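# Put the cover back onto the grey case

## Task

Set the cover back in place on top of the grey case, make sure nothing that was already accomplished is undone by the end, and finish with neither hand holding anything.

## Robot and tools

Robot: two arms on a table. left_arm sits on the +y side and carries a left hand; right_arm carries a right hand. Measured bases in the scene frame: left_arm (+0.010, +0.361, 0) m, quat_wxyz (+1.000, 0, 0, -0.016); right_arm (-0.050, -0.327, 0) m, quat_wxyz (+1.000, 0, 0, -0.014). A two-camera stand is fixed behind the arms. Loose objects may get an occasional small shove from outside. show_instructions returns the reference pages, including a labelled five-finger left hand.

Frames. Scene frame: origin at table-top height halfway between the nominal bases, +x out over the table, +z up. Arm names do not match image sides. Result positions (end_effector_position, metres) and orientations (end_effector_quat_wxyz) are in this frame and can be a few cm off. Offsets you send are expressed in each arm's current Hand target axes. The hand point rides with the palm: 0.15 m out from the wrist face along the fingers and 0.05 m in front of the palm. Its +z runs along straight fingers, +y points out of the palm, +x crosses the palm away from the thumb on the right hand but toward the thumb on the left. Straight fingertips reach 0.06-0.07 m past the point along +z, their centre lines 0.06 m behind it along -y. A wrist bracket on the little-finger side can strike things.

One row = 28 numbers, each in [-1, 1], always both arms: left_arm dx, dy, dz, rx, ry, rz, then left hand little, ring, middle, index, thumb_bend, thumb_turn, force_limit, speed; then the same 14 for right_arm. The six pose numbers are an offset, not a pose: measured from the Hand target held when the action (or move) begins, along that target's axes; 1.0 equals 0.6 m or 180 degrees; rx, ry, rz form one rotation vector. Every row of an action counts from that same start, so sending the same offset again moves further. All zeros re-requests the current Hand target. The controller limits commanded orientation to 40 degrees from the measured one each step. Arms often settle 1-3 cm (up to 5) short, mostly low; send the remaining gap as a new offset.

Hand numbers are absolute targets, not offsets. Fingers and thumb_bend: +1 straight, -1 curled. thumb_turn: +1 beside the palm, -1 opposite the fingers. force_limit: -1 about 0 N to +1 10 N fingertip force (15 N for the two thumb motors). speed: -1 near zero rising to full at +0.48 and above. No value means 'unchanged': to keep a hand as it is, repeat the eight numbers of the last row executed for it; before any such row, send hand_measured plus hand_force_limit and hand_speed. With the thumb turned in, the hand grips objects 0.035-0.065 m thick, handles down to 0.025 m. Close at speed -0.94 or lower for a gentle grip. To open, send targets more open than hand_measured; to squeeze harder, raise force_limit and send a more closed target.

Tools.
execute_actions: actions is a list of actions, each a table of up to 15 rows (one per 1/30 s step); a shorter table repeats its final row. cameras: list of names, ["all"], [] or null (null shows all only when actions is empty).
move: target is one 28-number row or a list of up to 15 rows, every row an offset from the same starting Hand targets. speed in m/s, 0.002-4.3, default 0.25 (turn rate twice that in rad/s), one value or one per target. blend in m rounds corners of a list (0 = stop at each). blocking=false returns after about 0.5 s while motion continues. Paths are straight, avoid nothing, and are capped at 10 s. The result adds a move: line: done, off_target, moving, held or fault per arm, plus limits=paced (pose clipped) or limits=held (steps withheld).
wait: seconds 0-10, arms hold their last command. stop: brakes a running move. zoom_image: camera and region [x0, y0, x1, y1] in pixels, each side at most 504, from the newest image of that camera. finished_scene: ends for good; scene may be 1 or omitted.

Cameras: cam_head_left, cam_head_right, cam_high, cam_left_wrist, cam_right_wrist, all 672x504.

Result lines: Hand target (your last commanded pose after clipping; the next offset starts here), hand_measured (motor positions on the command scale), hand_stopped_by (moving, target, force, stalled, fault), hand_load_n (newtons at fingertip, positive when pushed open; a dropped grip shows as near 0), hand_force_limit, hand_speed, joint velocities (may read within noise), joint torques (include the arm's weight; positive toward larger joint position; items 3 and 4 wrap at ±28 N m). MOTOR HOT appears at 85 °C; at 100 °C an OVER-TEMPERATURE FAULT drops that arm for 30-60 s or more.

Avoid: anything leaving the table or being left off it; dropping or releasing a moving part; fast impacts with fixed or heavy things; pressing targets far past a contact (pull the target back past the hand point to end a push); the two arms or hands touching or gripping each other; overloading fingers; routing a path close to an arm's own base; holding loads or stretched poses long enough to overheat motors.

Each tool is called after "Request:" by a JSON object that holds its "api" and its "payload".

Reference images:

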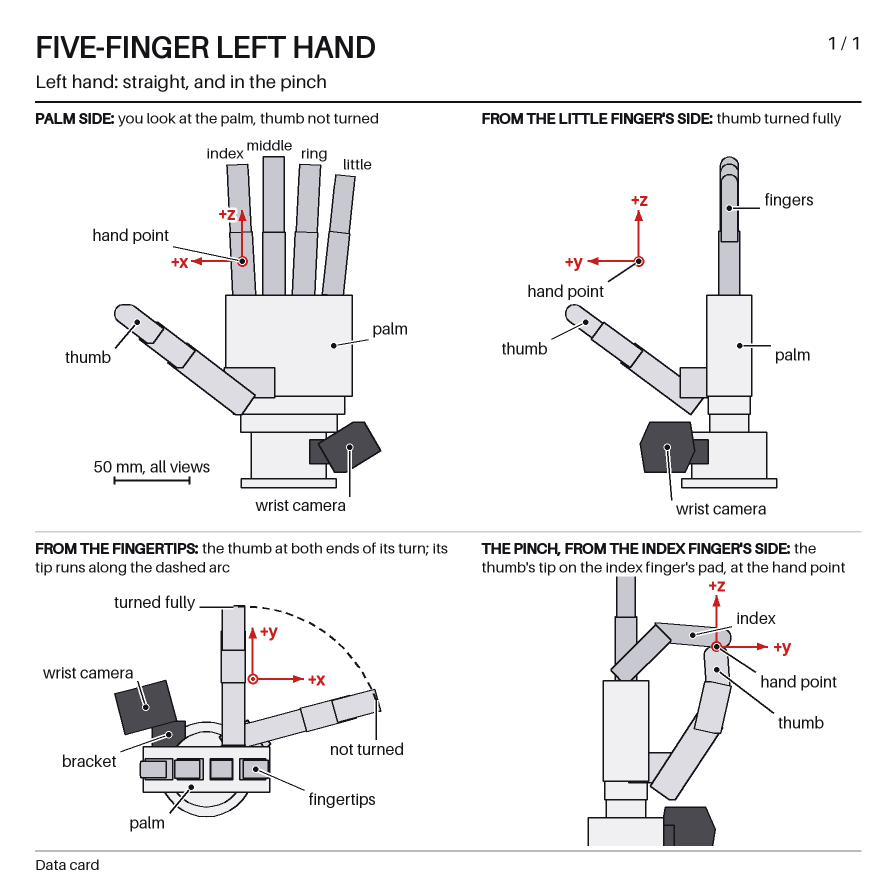

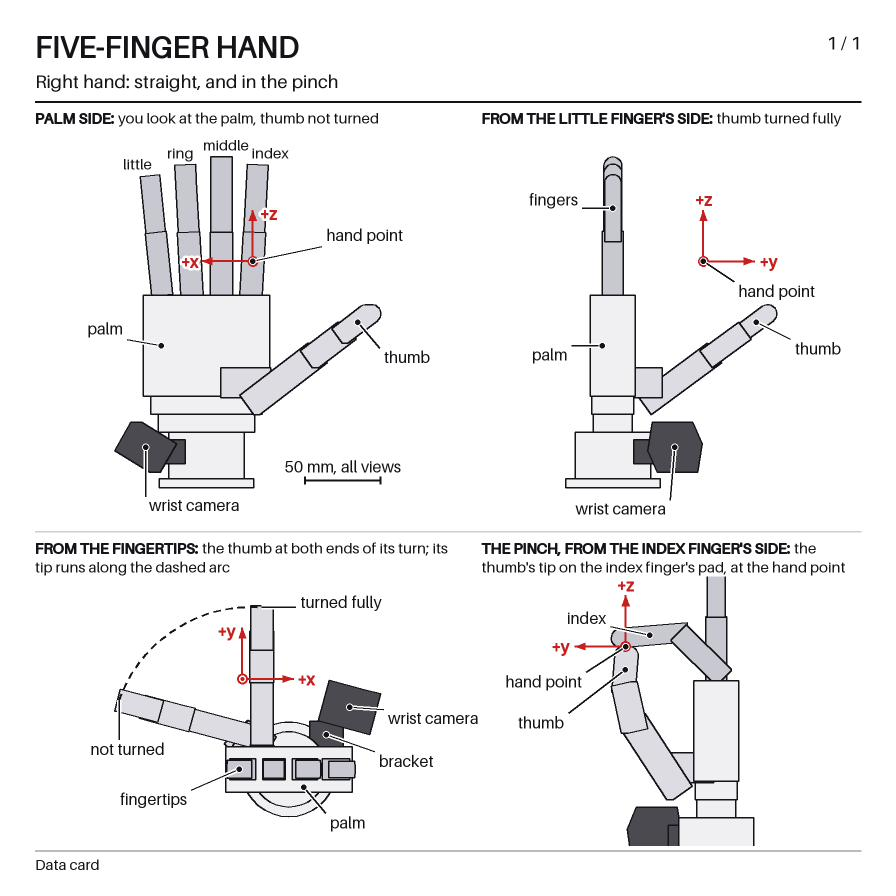

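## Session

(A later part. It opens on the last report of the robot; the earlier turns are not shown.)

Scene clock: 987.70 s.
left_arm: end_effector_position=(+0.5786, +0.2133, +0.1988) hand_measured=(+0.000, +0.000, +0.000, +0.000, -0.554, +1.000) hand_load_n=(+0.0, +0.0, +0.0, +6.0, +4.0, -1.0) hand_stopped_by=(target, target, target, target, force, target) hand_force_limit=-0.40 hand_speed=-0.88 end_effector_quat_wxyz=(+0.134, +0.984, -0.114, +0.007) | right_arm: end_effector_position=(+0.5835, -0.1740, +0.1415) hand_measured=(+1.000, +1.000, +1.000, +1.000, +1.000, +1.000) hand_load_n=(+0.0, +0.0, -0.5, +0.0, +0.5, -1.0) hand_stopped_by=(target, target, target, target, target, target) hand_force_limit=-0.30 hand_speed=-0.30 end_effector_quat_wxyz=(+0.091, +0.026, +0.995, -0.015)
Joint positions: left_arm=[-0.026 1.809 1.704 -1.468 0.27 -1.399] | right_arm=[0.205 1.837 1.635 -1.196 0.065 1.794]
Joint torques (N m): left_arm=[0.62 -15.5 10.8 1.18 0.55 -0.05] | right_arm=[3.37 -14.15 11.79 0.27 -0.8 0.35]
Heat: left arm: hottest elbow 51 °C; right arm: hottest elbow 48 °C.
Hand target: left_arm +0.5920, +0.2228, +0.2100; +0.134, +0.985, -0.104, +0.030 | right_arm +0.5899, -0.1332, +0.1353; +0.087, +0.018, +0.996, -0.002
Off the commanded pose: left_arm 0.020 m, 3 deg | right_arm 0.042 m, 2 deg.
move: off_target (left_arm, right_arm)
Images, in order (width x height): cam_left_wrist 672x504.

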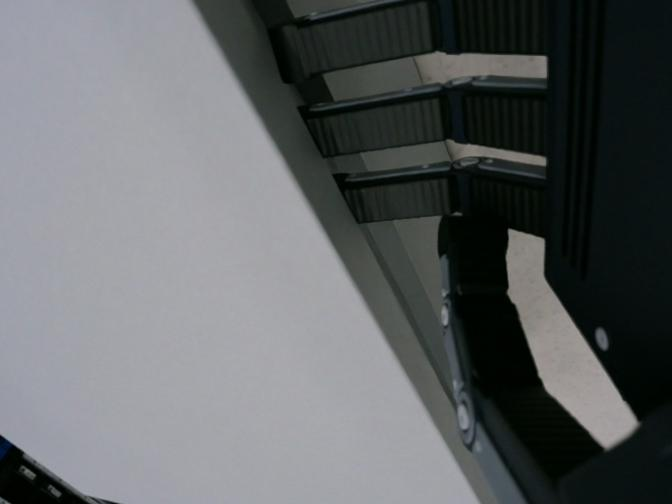

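Request:
{"api": "move", "payload": {"target": [-0.0003,0.0000,0.0098,0,0,0,0,0,0,0,-0.65,1,-0.4,-0.88,0,0,0,0,0,0,1,1,1,1,1,1,-0.3,-0.3], "speed": 0.03, "cameras": ["cam_left_wrist"]}}

Scene clock: 988.77 s.
left_arm: end_effector_position=(+0.5787, +0.2135, +0.1929) hand_measured=(+0.000, +0.000, +0.000, +0.000, -0.554, +1.000) hand_load_n=(+0.0, +0.0, +0.0, +6.0, +4.0, -1.5) hand_stopped_by=(target, target, target, target, force, target) hand_force_limit=-0.40 hand_speed=-0.88 end_effector_quat_wxyz=(+0.134, +0.984, -0.114, +0.007) | right_arm: end_effector_position=(+0.5834, -0.1737, +0.1413) hand_measured=(+1.000, +1.000, +1.000, +1.000, +1.000, +1.000) hand_load_n=(+0.0, +0.0, +0.0, +0.0, +0.5, -1.0) hand_stopped_by=(target, target, target, target, target, target) hand_force_limit=-0.30 hand_speed=-0.30 end_effector_quat_wxyz=(+0.091, +0.025, +0.995, -0.014)
Joint positions: left_arm=[-0.026 1.81 1.691 -1.453 0.269 -1.399] | right_arm=[0.205 1.838 1.635 -1.196 0.065 1.794]
Joint torques (N m): left_arm=[0.5 -15.97 10.66 0.96 0.55 -0.05] | right_arm=[3.25 -14.1 11.79 0.28 -0.79 0.35]
Heat: left arm: hottest elbow 51 °C; right arm: hottest elbow 48 °C.
Hand target: left_arm +0.5920, +0.2212, +0.2043; +0.134, +0.985, -0.104, +0.030 | right_arm +0.5899, -0.1331, +0.1353; +0.087, +0.018, +0.996, -0.002
Off the commanded pose: left_arm 0.019 m, 3 deg | right_arm 0.041 m, 2 deg.
move: off_target (left_arm, right_arm)
Images, in order (width x height): cam_left_wrist 672x504.

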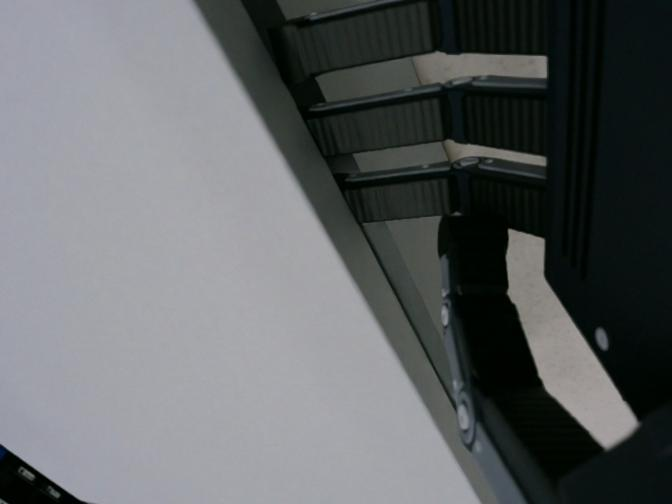

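Request:
{"api": "move", "payload": {"target": [-0.0003,0.0000,0.0112,0,0,0,0,0,0,0,-0.65,1,-0.4,-0.88,0,0,0,0,0,0,1,1,1,1,1,1,-0.3,-0.3], "speed": 0.03, "cameras": ["cam_left_wrist"]}}

Scene clock: 989.93 s.
left_arm: end_effector_position=(+0.5787, +0.2135, +0.1865) hand_measured=(+0.000, +0.000, +0.000, +0.000, -0.554, +1.000) hand_load_n=(+0.0, +0.0, +0.5, +5.5, +4.0, -1.0) hand_stopped_by=(target, target, target, target, force, target) hand_force_limit=-0.40 hand_speed=-0.88 end_effector_quat_wxyz=(+0.134, +0.984, -0.114, +0.007) | right_arm: end_effector_position=(+0.5833, -0.1735, +0.1411) hand_measured=(+1.000, +1.000, +1.000, +1.000, +1.000, +1.000) hand_load_n=(+0.0, +0.0, +0.0, +0.0, +0.5, -1.0) hand_stopped_by=(target, target, target, target, target, target) hand_force_limit=-0.30 hand_speed=-0.30 end_effector_quat_wxyz=(+0.091, +0.025, +0.995, -0.014)
Joint positions: left_arm=[-0.026 1.812 1.677 -1.436 0.269 -1.399] | right_arm=[0.206 1.838 1.635 -1.196 0.065 1.794]
Joint torques (N m): left_arm=[0.85 -15.44 10.66 1.1 0.61 -0.09] | right_arm=[3.31 -14.1 11.79 0.25 -0.78 0.35]
Heat: left arm: hottest elbow 51 °C; right arm: hottest elbow 48 °C.
Hand target: left_arm +0.5921, +0.2194, +0.1979; +0.134, +0.985, -0.104, +0.030 | right_arm +0.5899, -0.1331, +0.1353; +0.087, +0.018, +0.996, -0.002
Off the commanded pose: left_arm 0.018 m, 3 deg | right_arm 0.041 m, 2 deg.
move: off_target (left_arm, right_arm)
Images, in order (width x height): cam_left_wrist 672x504.

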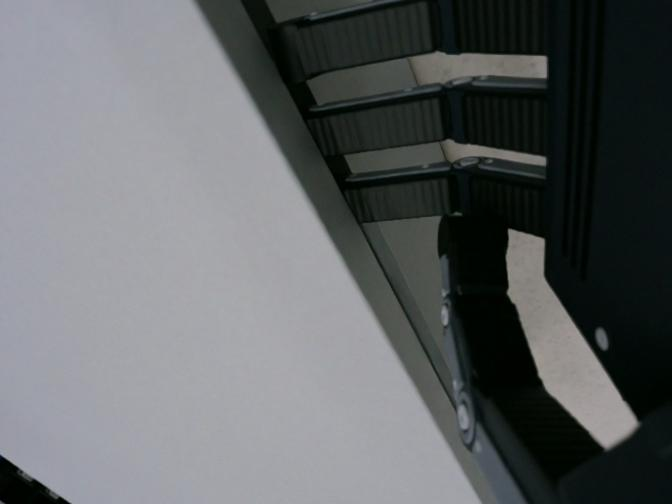

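Request:
{"api": "move", "payload": {"target": [-0.0003,0.0000,0.0112,0,0,0,0,0,0,0,-0.65,1,-0.4,-0.88,0,0,0,0,0,0,1,1,1,1,1,1,-0.3,-0.3], "speed": 0.03, "cameras": ["cam_left_wrist","cam_head_left","cam_high"]}}

Scene clock: 991.03 s.
left_arm: end_effector_position=(+0.5789, +0.2135, +0.1801) hand_measured=(+0.000, +0.000, +0.000, +0.000, -0.554, +1.000) hand_load_n=(+0.0, +0.0, +0.0, +5.5, +4.0, -1.0) hand_stopped_by=(target, target, target, target, force, target) hand_force_limit=-0.40 hand_speed=-0.88 end_effector_quat_wxyz=(+0.134, +0.985, -0.113, +0.008) | right_arm: end_effector_position=(+0.5833, -0.1732, +0.1408) hand_measured=(+1.000, +1.000, +1.000, +1.000, +1.000, +1.000) hand_load_n=(+0.0, +0.0, +0.0, +0.0, +0.5, -1.0) hand_stopped_by=(target, target, target, target, target, target) hand_force_limit=-0.30 hand_speed=-0.30 end_effector_quat_wxyz=(+0.091, +0.025, +0.995, -0.015)
Joint positions: left_arm=[-0.026 1.814 1.663 -1.419 0.269 -1.401] | right_arm=[0.206 1.839 1.635 -1.196 0.065 1.794]
Joint torques (N m): left_arm=[-0.09 -15.91 10.61 1.18 0.64 -0.1] | right_arm=[3.25 -14.15 11.81 0.25 -0.78 0.35]
Heat: left arm: hottest elbow 51 °C; right arm: hottest elbow 48 °C.
Hand target: left_arm +0.5922, +0.2176, +0.1914; +0.134, +0.985, -0.104, +0.030 | right_arm +0.5899, -0.1330, +0.1354; +0.087, +0.018, +0.996, -0.002
Off the commanded pose: left_arm 0.018 m, 3 deg | right_arm 0.041 m, 2 deg.
move: off_target (left_arm, right_arm)
Images, in order (width x height): cam_head_left 672x504, cam_high 672x504, cam_left_wrist 672x504.

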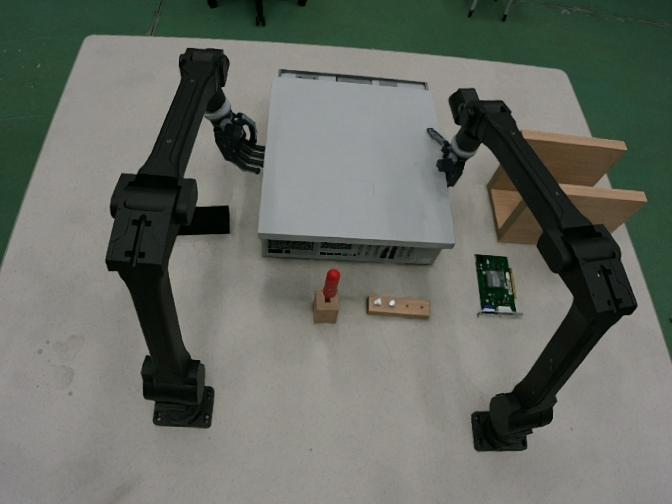

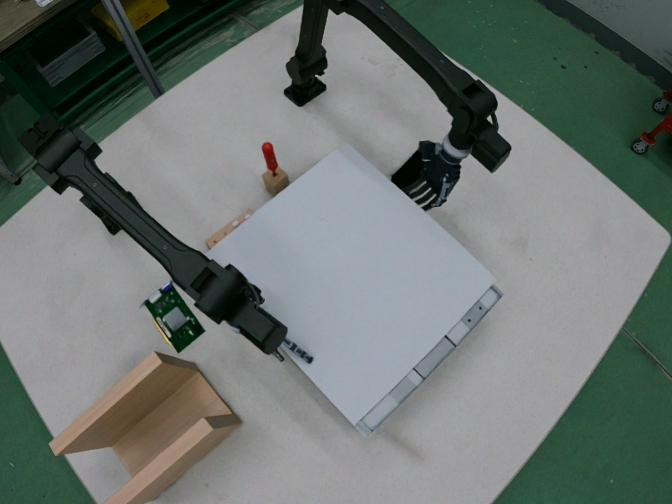

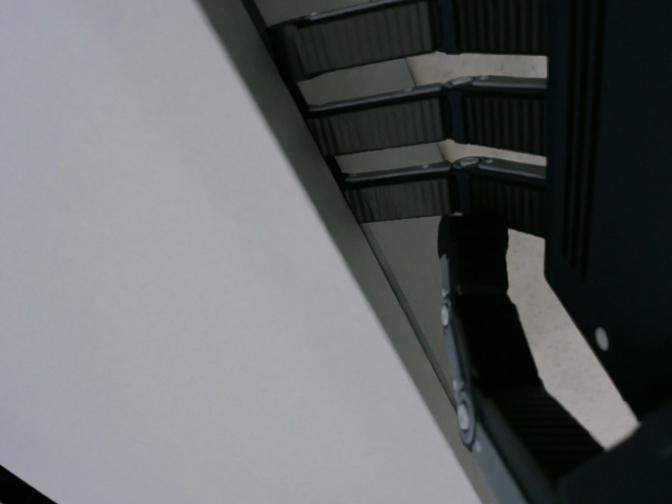

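Request:
{"api": "move", "payload": {"target": [-0.0003,0.0000,0.0112,0,0,0,0,0,0,0,-0.65,1,-0.4,-0.88,0,0,0,0,0,0,1,1,1,1,1,1,-0.3,-0.3], "speed": 0.03, "cameras": ["cam_left_wrist"]}}

Scene clock: 992.07 s.
left_arm: end_effector_position=(+0.5804, +0.2135, +0.1783) hand_measured=(+0.000, +0.000, +0.000, +0.000, -0.554, +1.000) hand_load_n=(+0.0, +0.0, +0.0, +4.0, +4.0, -1.0) hand_stopped_by=(target, target, target, target, force, target) hand_force_limit=-0.40 hand_speed=-0.88 end_effector_quat_wxyz=(+0.134, +0.984, -0.113, +0.011) | right_arm: end_effector_position=(+0.5833, -0.1732, +0.1408) hand_measured=(+1.000, +1.000, +1.000, +1.000, +1.000, +1.000) hand_load_n=(+0.0, +0.0, +0.0, +0.0, +0.5, -1.0) hand_stopped_by=(target, target, target, target, target, target) hand_force_limit=-0.30 hand_speed=-0.30 end_effector_quat_wxyz=(+0.091, +0.025, +0.995, -0.015)
Joint positions: left_arm=[-0.026 1.814 1.658 -1.407 0.269 -1.401] | right_arm=[0.206 1.839 1.635 -1.196 0.065 1.794]
Joint torques (N m): left_arm=[-0.44 -15.44 10.13 1.33 0.59 -0.16] | right_arm=[3.31 -14.15 11.82 0.27 -0.78 0.35]
Heat: left arm: hottest elbow 50 °C; right arm: hottest elbow 48 °C.
Hand target: left_arm +0.5922, +0.2158, +0.1849; +0.134, +0.985, -0.104, +0.030 | right_arm +0.5899, -0.1331, +0.1354; +0.087, +0.018, +0.996, -0.002
Off the commanded pose: left_arm 0.014 m, 2 deg | right_arm 0.041 m, 2 deg.
move: off_target (left_arm, right_arm)
Images, in order (width x height): cam_left_wrist 672x504.

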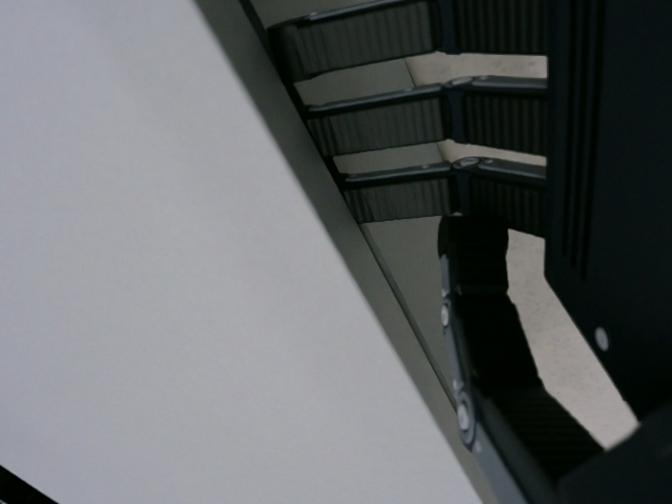

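Request:
{"api": "move", "payload": {"target": [-0.0012,-0.0034,0.0128,0,0,0,0,0,0,0,-0.65,1,-0.4,-0.88,0,0,0,0,0,0,1,1,1,1,1,1,-0.3,-0.3], "speed": 0.03, "cameras": ["cam_left_wrist"]}}

Scene clock: 993.07 s.
left_arm: end_effector_position=(+0.5840, +0.2130, +0.1767) hand_measured=(+0.000, +0.000, +0.000, +0.000, -0.554, +1.000) hand_load_n=(+0.0, +0.0, -1.5, +2.5, +4.0, -1.0) hand_stopped_by=(target, target, target, target, force, target) hand_force_limit=-0.40 hand_speed=-0.88 end_effector_quat_wxyz=(+0.134, +0.984, -0.113, +0.019) | right_arm: end_effector_position=(+0.5833, -0.1732, +0.1408) hand_measured=(+1.000, +1.000, +1.000, +1.000, +1.000, +1.000) hand_load_n=(+0.0, +0.0, +0.0, +0.0, +0.5, -1.0) hand_stopped_by=(target, target, target, target, target, target) hand_force_limit=-0.30 hand_speed=-0.30 end_effector_quat_wxyz=(+0.091, +0.025, +0.995, -0.015)
Joint positions: left_arm=[-0.026 1.814 1.652 -1.385 0.271 -1.404] | right_arm=[0.206 1.839 1.635 -1.196 0.065 1.794]
Joint torques (N m): left_arm=[-0.32 -15.44 9.25 1.24 0.51 -0.14] | right_arm=[3.25 -14.21 11.82 0.25 -0.78 0.35]
Heat: left arm: hottest elbow 50 °C; right arm: hottest elbow 48 °C.
Hand target: left_arm +0.5921, +0.2158, +0.1768; +0.135, +0.985, -0.104, +0.030 | right_arm +0.5899, -0.1331, +0.1354; +0.087, +0.018, +0.996, -0.002
Off the commanded pose: left_arm 0.009 m, 2 deg | right_arm 0.041 m, 2 deg.
move: off_target (right_arm)
Images, in order (width x height): cam_left_wrist 672x504.

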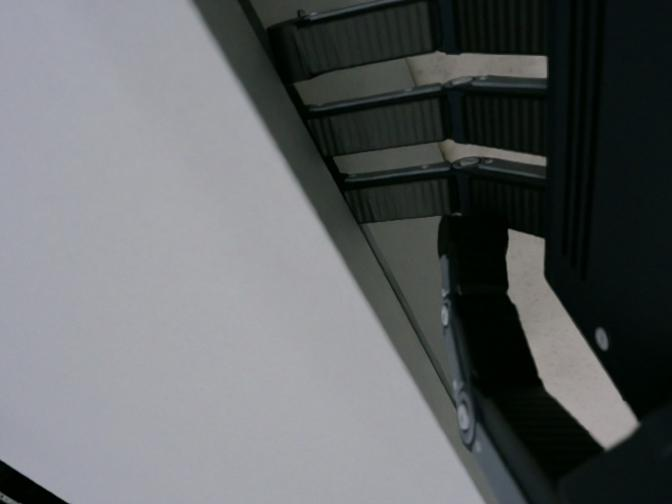

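Request:
{"api": "move", "payload": {"target": [-0.0012,-0.0034,0.0128,0,0,0,0,0,0,0,-0.65,1,-0.4,-0.88,0,0,0,0,0,0,1,1,1,1,1,1,-0.3,-0.3], "speed": 0.03, "cameras": ["cam_left_wrist"]}}

Scene clock: 994.07 s.
left_arm: end_effector_position=(+0.5848, +0.2120, +0.1757) hand_measured=(+0.000, +0.000, +0.000, +0.000, -0.554, +1.000) hand_load_n=(+0.0, +0.0, -4.5, +2.5, +4.0, -1.0) hand_stopped_by=(target, target, target, target, force, target) hand_force_limit=-0.40 hand_speed=-0.88 end_effector_quat_wxyz=(+0.137, +0.984, -0.114, +0.023) | right_arm: end_effector_position=(+0.5833, -0.1732, +0.1408) hand_measured=(+1.000, +1.000, +1.000, +1.000, +1.000, +1.000) hand_load_n=(+0.0, +0.0, +0.0, +0.0, +0.5, -1.0) hand_stopped_by=(target, target, target, target, target, target) hand_force_limit=-0.30 hand_speed=-0.30 end_effector_quat_wxyz=(+0.091, +0.025, +0.995, -0.015)
Joint positions: left_arm=[-0.026 1.812 1.643 -1.371 0.276 -1.404] | right_arm=[0.206 1.839 1.635 -1.196 0.065 1.794]
Joint torques (N m): left_arm=[0.56 -13.92 8.58 1.44 0.25 -0.11] | right_arm=[3.37 -14.15 11.82 0.27 -0.78 0.35]
Heat: left arm: hottest elbow 50 °C; right arm: hottest elbow 48 °C.
Hand target: left_arm +0.5921, +0.2158, +0.1689; +0.134, +0.985, -0.104, +0.030 | right_arm +0.5899, -0.1331, +0.1354; +0.087, +0.018, +0.996, -0.002
Off the commanded pose: left_arm 0.011 m, 1 deg | right_arm 0.041 m, 2 deg.
move: off_target (left_arm, right_arm)
Images, in order (width x height): cam_left_wrist 672x504.

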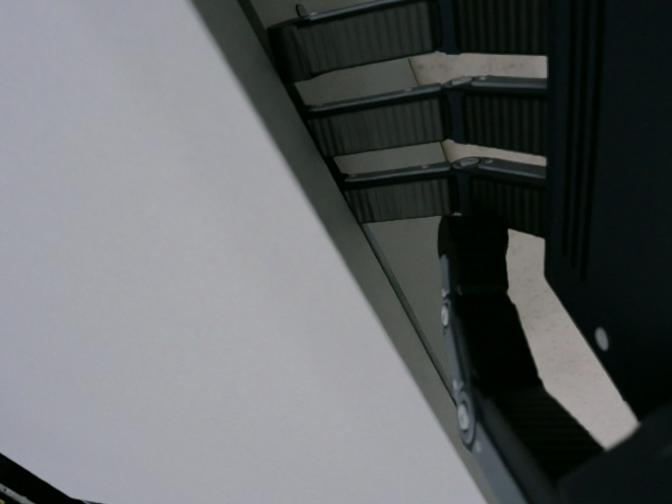

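Request:
{"api": "wait", "payload": {"seconds": 0.1, "cameras": ["all"]}}

Request:
{"api": "zoom_image", "payload": {"camera": "cam_head_left", "region": [220, 190, 480, 280]}}

Request:
{"api": "zoom_image", "payload": {"camera": "cam_high", "region": [440, 230, 540, 330]}}

Request:
{"api": "zoom_image", "payload": {"camera": "cam_left_wrist", "region": [230, 0, 560, 330]}}

Scene clock: 994.73 s.
left_arm: end_effector_position=(+0.5848, +0.2119, +0.1757) hand_measured=(+0.000, +0.000, +0.000, +0.000, -0.554, +1.000) hand_load_n=(+0.0, +0.0, -4.0, +3.0, +4.0, -1.5) hand_stopped_by=(target, target, target, target, force, target) hand_force_limit=-0.40 hand_speed=-0.88 end_effector_quat_wxyz=(+0.137, +0.984, -0.114, +0.024) | right_arm: end_effector_position=(+0.5833, -0.1732, +0.1408) hand_measured=(+1.000, +1.000, +1.000, +1.000, +1.000, +1.000) hand_load_n=(+0.0, +0.0, +0.0, +0.0, +0.5, -1.0) hand_stopped_by=(target, target, target, target, target, target) hand_force_limit=-0.30 hand_speed=-0.30 end_effector_quat_wxyz=(+0.091, +0.025, +0.995, -0.015)
Joint positions: left_arm=[-0.026 1.812 1.643 -1.37 0.276 -1.404] | right_arm=[0.206 1.839 1.635 -1.196 0.065 1.794]
Joint torques (N m): left_arm=[0.38 -15.03 8.58 1.42 0.32 -0.13] | right_arm=[3.19 -14.21 11.84 0.24 -0.78 0.35]
Heat: left arm: hottest elbow 50 °C; right arm: hottest elbow 48 °C.
Hand target: left_arm +0.5922, +0.2158, +0.1689; +0.134, +0.985, -0.104, +0.030 | right_arm +0.5899, -0.1331, +0.1354; +0.087, +0.018, +0.996, -0.002
Off the commanded pose: left_arm 0.011 m, 1 deg | right_arm 0.041 m, 2 deg.
wait: 0.10 s; at rest from the start

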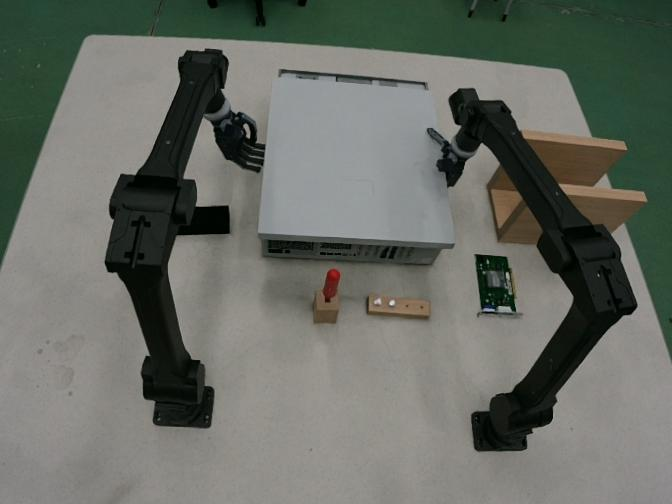

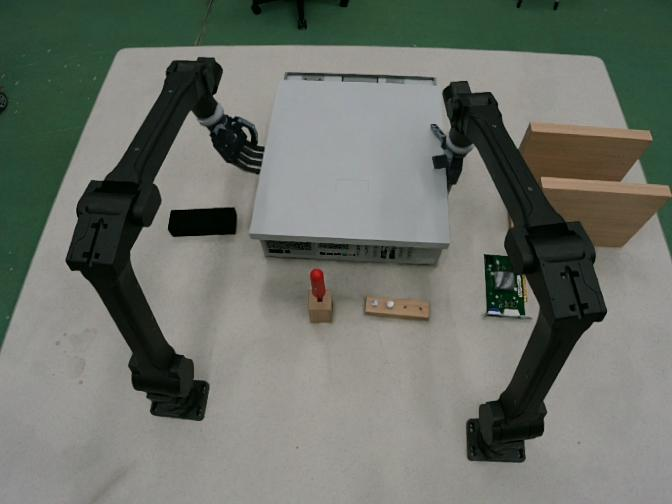

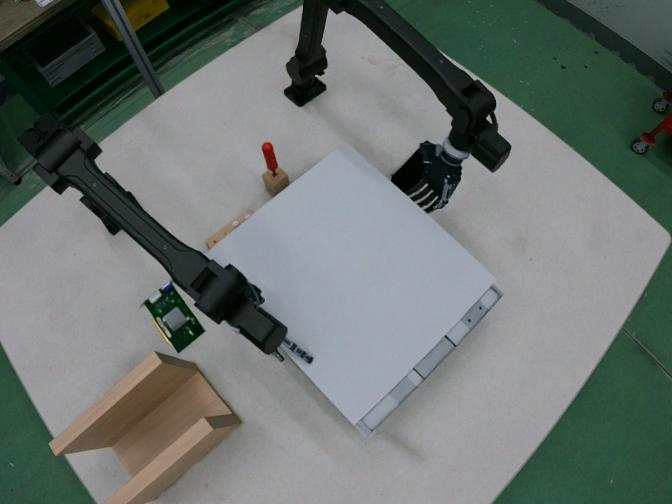

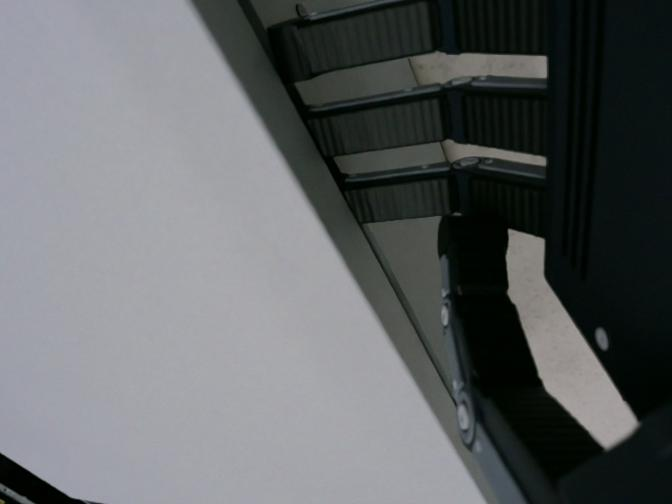

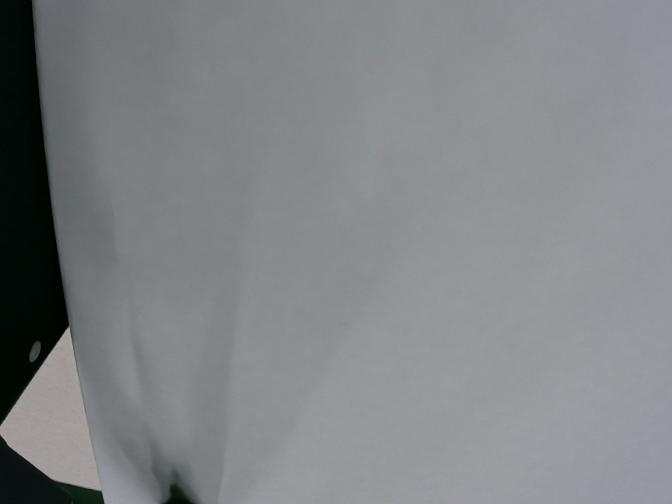

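Scaled by 1.938 from the camera's 672x504 image, which has a finer 960x720 frame.

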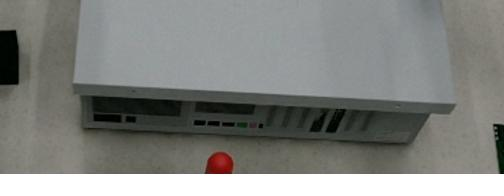

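Scaled by 5.040 from the camera's 672x504 image, which has a finer 960x720 frame.

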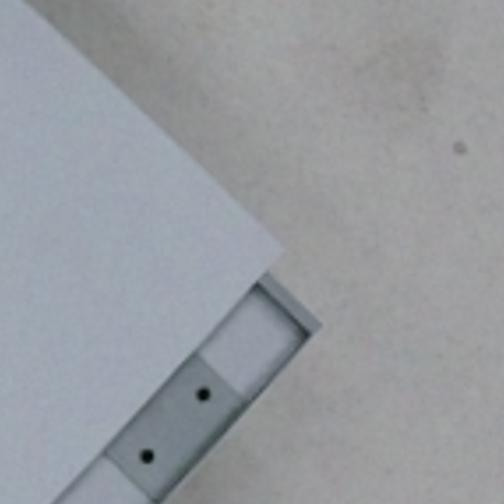

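Scaled by 1.527 from the camera's 672x504 image, which has a finer 960x720 frame.

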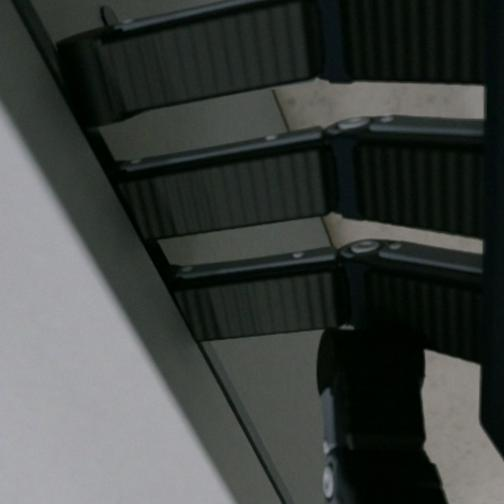

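Request:
{"api": "zoom_image", "payload": {"camera": "cam_head_left", "region": [250, 225, 290, 265]}}

Request:
{"api": "zoom_image", "payload": {"camera": "cam_head_right", "region": [240, 225, 280, 265]}}

Request:
{"api": "zoom_image", "payload": {"camera": "cam_head_left", "region": [425, 230, 465, 270]}}

Request:
{"api": "zoom_image", "payload": {"camera": "cam_head_right", "region": [425, 230, 465, 270]}}

Request:
{"api": "zoom_image", "payload": {"camera": "cam_head_left", "region": [260, 60, 300, 100]}}

Request:
{"api": "zoom_image", "payload": {"camera": "cam_head_right", "region": [265, 60, 305, 100]}}

Request:
{"api": "zoom_image", "payload": {"camera": "cam_head_left", "region": [400, 70, 440, 110]}}

Request:
{"api": "zoom_image", "payload": {"camera": "cam_head_right", "region": [410, 60, 450, 100]}}

Scaled by 12.600 from the camera's 672x504 image, which has a finer 960x720 frame.

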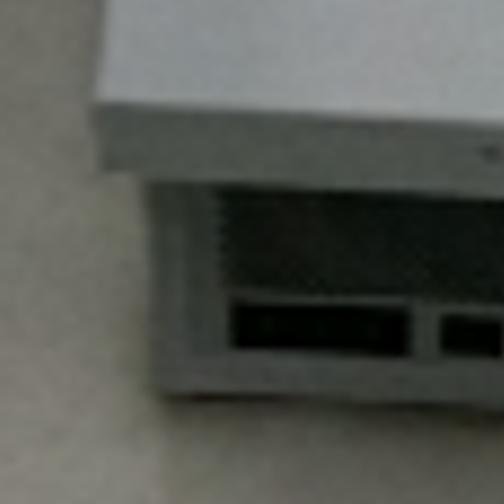

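Scaled by 12.600 from the camera's 672x504 image, which has a finer 960x720 frame.

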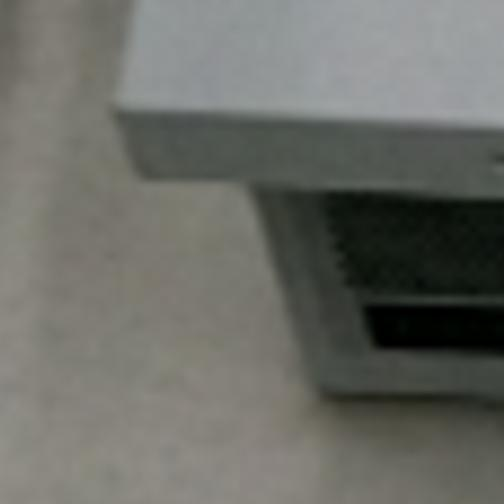

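Scaled by 12.600 from the camera's 672x504 image, which has a finer 960x720 frame.

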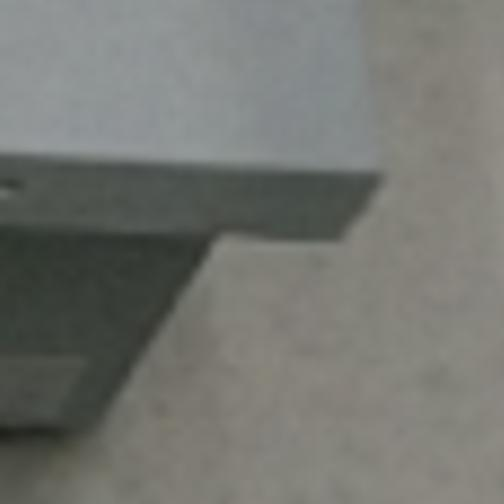

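Scaled by 12.600 from the camera's 672x504 image, which has a finer 960x720 frame.

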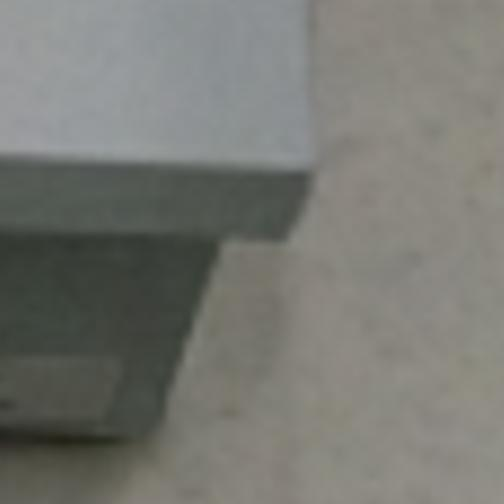

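Scaled by 12.600 from the camera's 672x504 image, which has a finer 960x720 frame.

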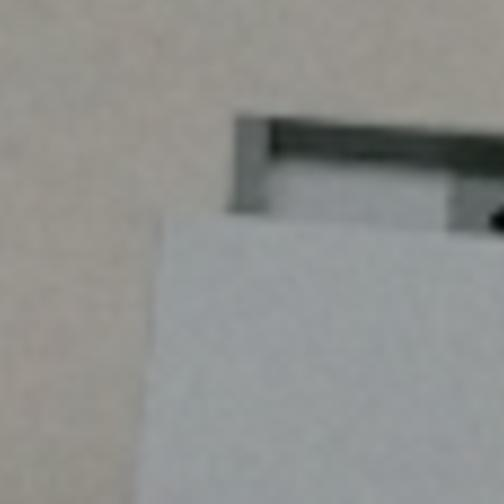

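Scaled by 12.600 from the camera's 672x504 image, which has a finer 960x720 frame.

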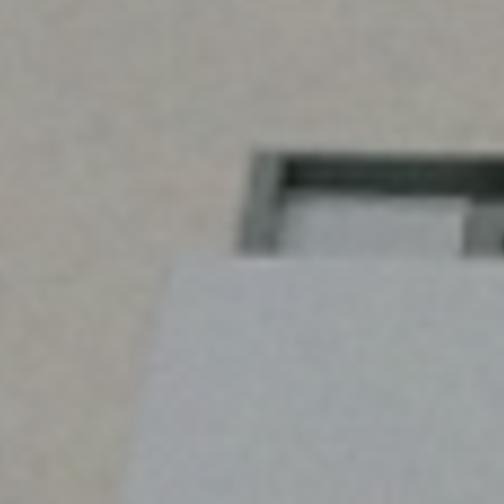

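Scaled by 12.600 from the camera's 672x504 image, which has a finer 960x720 frame.

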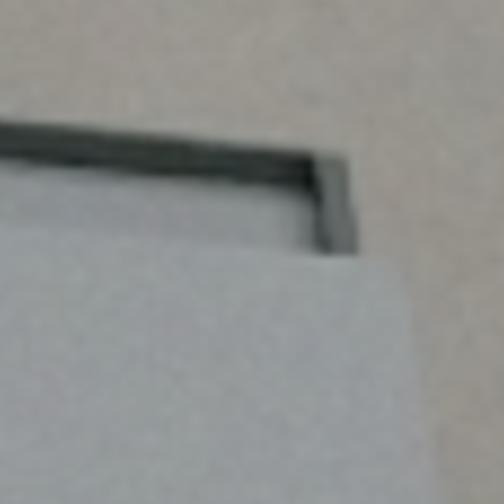

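Scaled by 12.600 from the camera's 672x504 image, which has a finer 960x720 frame.

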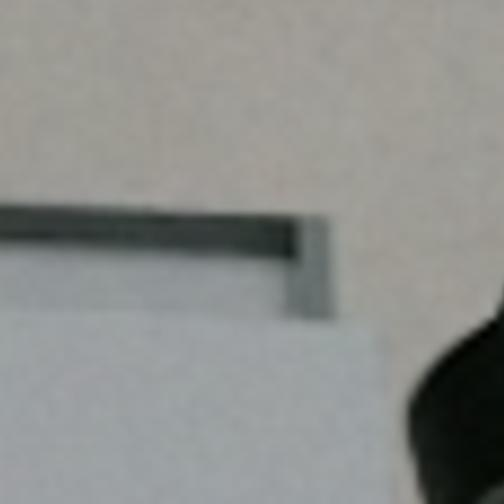

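Request:
{"api": "zoom_image", "payload": {"camera": "cam_high", "region": [340, 400, 390, 450]}}

Request:
{"api": "zoom_image", "payload": {"camera": "cam_high", "region": [470, 265, 520, 315]}}

Scaled by 10.080 from the camera's 672x504 image, which has a finer 960x720 frame.

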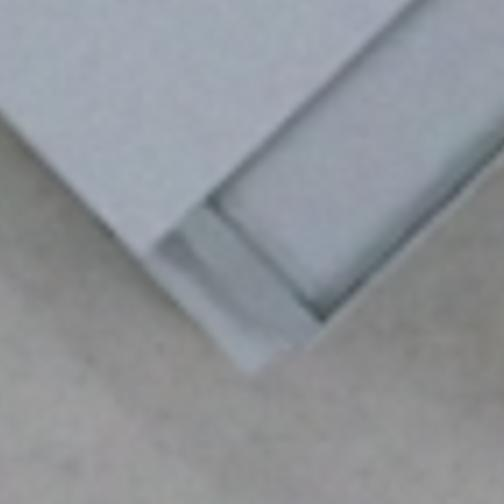

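Scaled by 10.080 from the camera's 672x504 image, which has a finer 960x720 frame.

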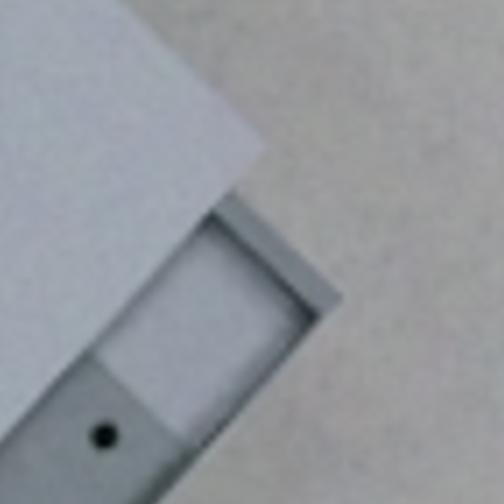

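Request:
{"api": "move", "payload": {"target": [-0.0007,-0.0048,-0.0105,0,0,0,0,0,0,0,-0.65,1,-0.4,-0.88,0,0,0,0,0,0,1,1,1,1,1,1,-0.3,-0.3], "speed": 0.03, "cameras": ["cam_left_wrist"]}}

Scene clock: 1002.03 s.
left_arm: end_effector_position=(+0.5852, +0.2134, +0.1760) hand_measured=(+0.000, +0.000, +0.000, +0.000, -0.554, +1.000) hand_load_n=(+0.0, +0.0, -4.0, +3.5, +4.0, -1.0) hand_stopped_by=(target, target, target, target, force, target) hand_force_limit=-0.40 hand_speed=-0.88 end_effector_quat_wxyz=(+0.137, +0.984, -0.112, +0.024) | right_arm: end_effector_position=(+0.5833, -0.1732, +0.1408) hand_measured=(+1.000, +1.000, +1.000, +1.000, +1.000, +1.000) hand_load_n=(+0.0, +0.0, +0.0, +0.0, +0.5, -1.0) hand_stopped_by=(target, target, target, target, target, target) hand_force_limit=-0.30 hand_speed=-0.30 end_effector_quat_wxyz=(+0.091, +0.025, +0.995, -0.015)
Joint positions: left_arm=[-0.024 1.811 1.643 -1.37 0.277 -1.404] | right_arm=[0.206 1.839 1.635 -1.196 0.065 1.794]
Joint torques (N m): left_arm=[0.26 -14.68 9.33 0.98 0.26 -0.07] | right_arm=[3.31 -14.1 11.79 0.27 -0.78 0.35]
Heat: left arm: hottest elbow 50 °C; right arm: hottest elbow 48 °C.
Hand target: left_arm +0.5922, +0.2203, +0.1743; +0.134, +0.985, -0.104, +0.031 | right_arm +0.5899, -0.1331, +0.1354; +0.087, +0.018, +0.996, -0.002
Off the commanded pose: left_arm 0.010 m, 1 deg | right_arm 0.041 m, 2 deg.
move: off_target (right_arm)
Images, in order (width x height): cam_left_wrist 672x504.

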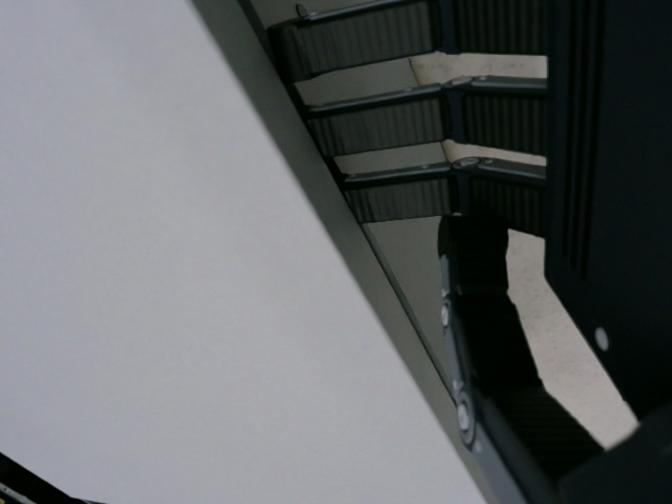

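Request:
{"api": "move", "payload": {"target": [-0.0033,-0.0157,-0.0045,0,0,0,0,0,0,0,-0.65,1,-0.4,-0.88,0,0,0,0,0,0,1,1,1,1,1,1,-0.3,-0.3], "speed": 0.03, "cameras": ["cam_left_wrist"]}}

Scene clock: 1003.03 s.
left_arm: end_effector_position=(+0.5853, +0.2144, +0.1765) hand_measured=(+0.000, +0.000, +0.000, +0.000, -0.554, +1.000) hand_load_n=(+0.0, +0.0, -2.5, +4.0, +4.0, -1.0) hand_stopped_by=(target, target, target, target, force, target) hand_force_limit=-0.40 hand_speed=-0.88 end_effector_quat_wxyz=(+0.139, +0.984, -0.113, +0.025) | right_arm: end_effector_position=(+0.5833, -0.1732, +0.1408) hand_measured=(+1.000, +1.000, +1.000, +1.000, +1.000, +1.000) hand_load_n=(+0.0, +0.0, +0.0, +0.0, +0.5, -1.0) hand_stopped_by=(target, target, target, target, target, target) hand_force_limit=-0.30 hand_speed=-0.30 end_effector_quat_wxyz=(+0.091, +0.025, +0.995, -0.015)
Joint positions: left_arm=[-0.02 1.811 1.643 -1.37 0.281 -1.399] | right_arm=[0.206 1.839 1.635 -1.196 0.065 1.794]
Joint torques (N m): left_arm=[0.91 -15.33 9.44 0.76 0.16 0.08] | right_arm=[3.31 -14.15 11.82 0.25 -0.78 0.35]
Heat: left arm: hottest elbow 50 °C; right arm: hottest elbow 48 °C.
Hand target: left_arm +0.5922, +0.2304, +0.1743; +0.134, +0.985, -0.104, +0.031 | right_arm +0.5899, -0.1331, +0.1354; +0.087, +0.018, +0.996, -0.002
Off the commanded pose: left_arm 0.017 m, 1 deg | right_arm 0.041 m, 2 deg.
move: off_target (left_arm, right_arm)
Images, in order (width x height): cam_left_wrist 672x504.

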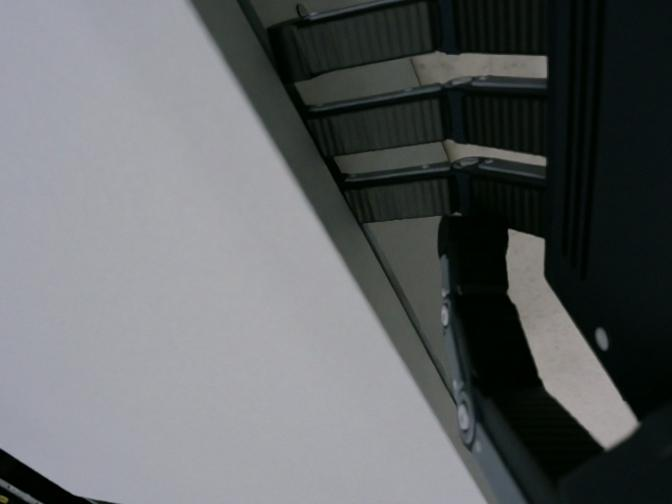

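Request:
{"api": "move", "payload": {"target": [-0.0020,-0.0094,-0.0027,0,0,0,0,0,0,0,-0.65,1,-0.4,-0.88,0,0,0,0,0,0,1,1,1,1,1,1,-0.3,-0.3], "speed": 0.03, "cameras": ["cam_left_wrist"]}}

Scene clock: 1004.13 s.
left_arm: end_effector_position=(+0.5896, +0.2352, +0.1759) hand_measured=(+0.000, +0.000, +0.000, +0.000, -0.554, +1.000) hand_load_n=(+0.0, +0.0, +0.0, +2.0, +4.0, -1.0) hand_stopped_by=(target, target, target, target, force, target) hand_force_limit=-0.40 hand_speed=-0.88 end_effector_quat_wxyz=(+0.136, +0.985, -0.100, +0.027) | right_arm: end_effector_position=(+0.5833, -0.1732, +0.1408) hand_measured=(+1.000, +1.000, +1.000, +1.000, +1.000, +1.000) hand_load_n=(+0.0, +0.0, +0.0, +0.0, +0.5, -1.0) hand_stopped_by=(target, target, target, target, target, target) hand_force_limit=-0.30 hand_speed=-0.30 end_effector_quat_wxyz=(+0.091, +0.025, +0.995, -0.015)
Joint positions: left_arm=[0.014 1.811 1.643 -1.37 0.276 -1.391] | right_arm=[0.206 1.839 1.635 -1.196 0.065 1.794]
Joint torques (N m): left_arm=[-0.26 -14.33 9.42 0.54 0.4 0.15] | right_arm=[3.31 -14.21 11.82 0.25 -0.78 0.35]
Heat: left arm: hottest elbow 50 °C; right arm: hottest elbow 48 °C.
Hand target: left_arm +0.5921, +0.2363, +0.1743; +0.134, +0.985, -0.105, +0.031 | right_arm +0.5899, -0.1331, +0.1354; +0.087, +0.018, +0.996, -0.002
Off the commanded pose: left_arm 0.003 m, 1 deg | right_arm 0.041 m, 2 deg.
move: off_target (right_arm)
Images, in order (width x height): cam_left_wrist 672x504.

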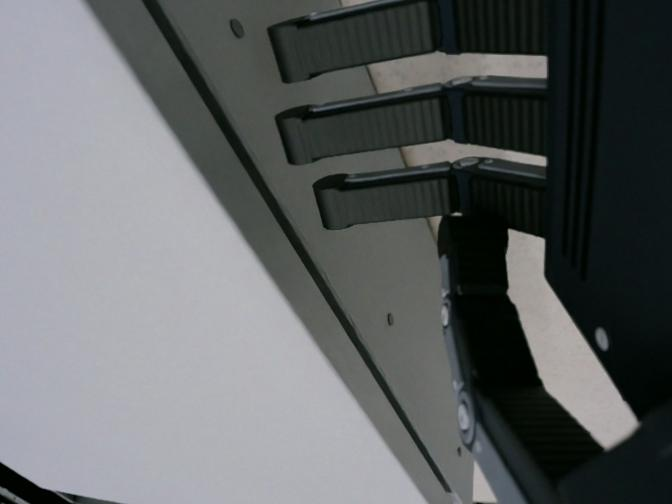

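Request:
{"api": "zoom_image", "payload": {"camera": "cam_left_wrist", "region": [60, 0, 480, 400]}}

Scaled by 1.200 from the camera's 672x504 image, which has a finer 960x720 frame.

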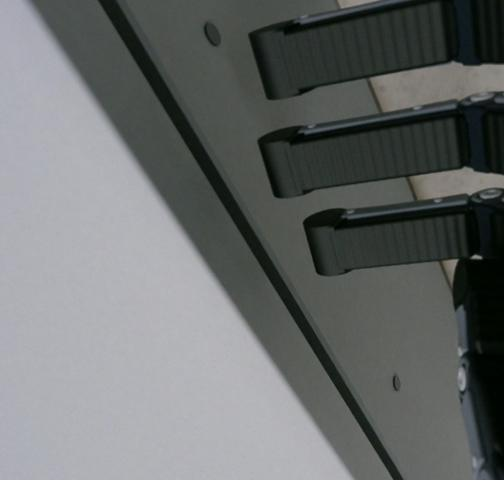

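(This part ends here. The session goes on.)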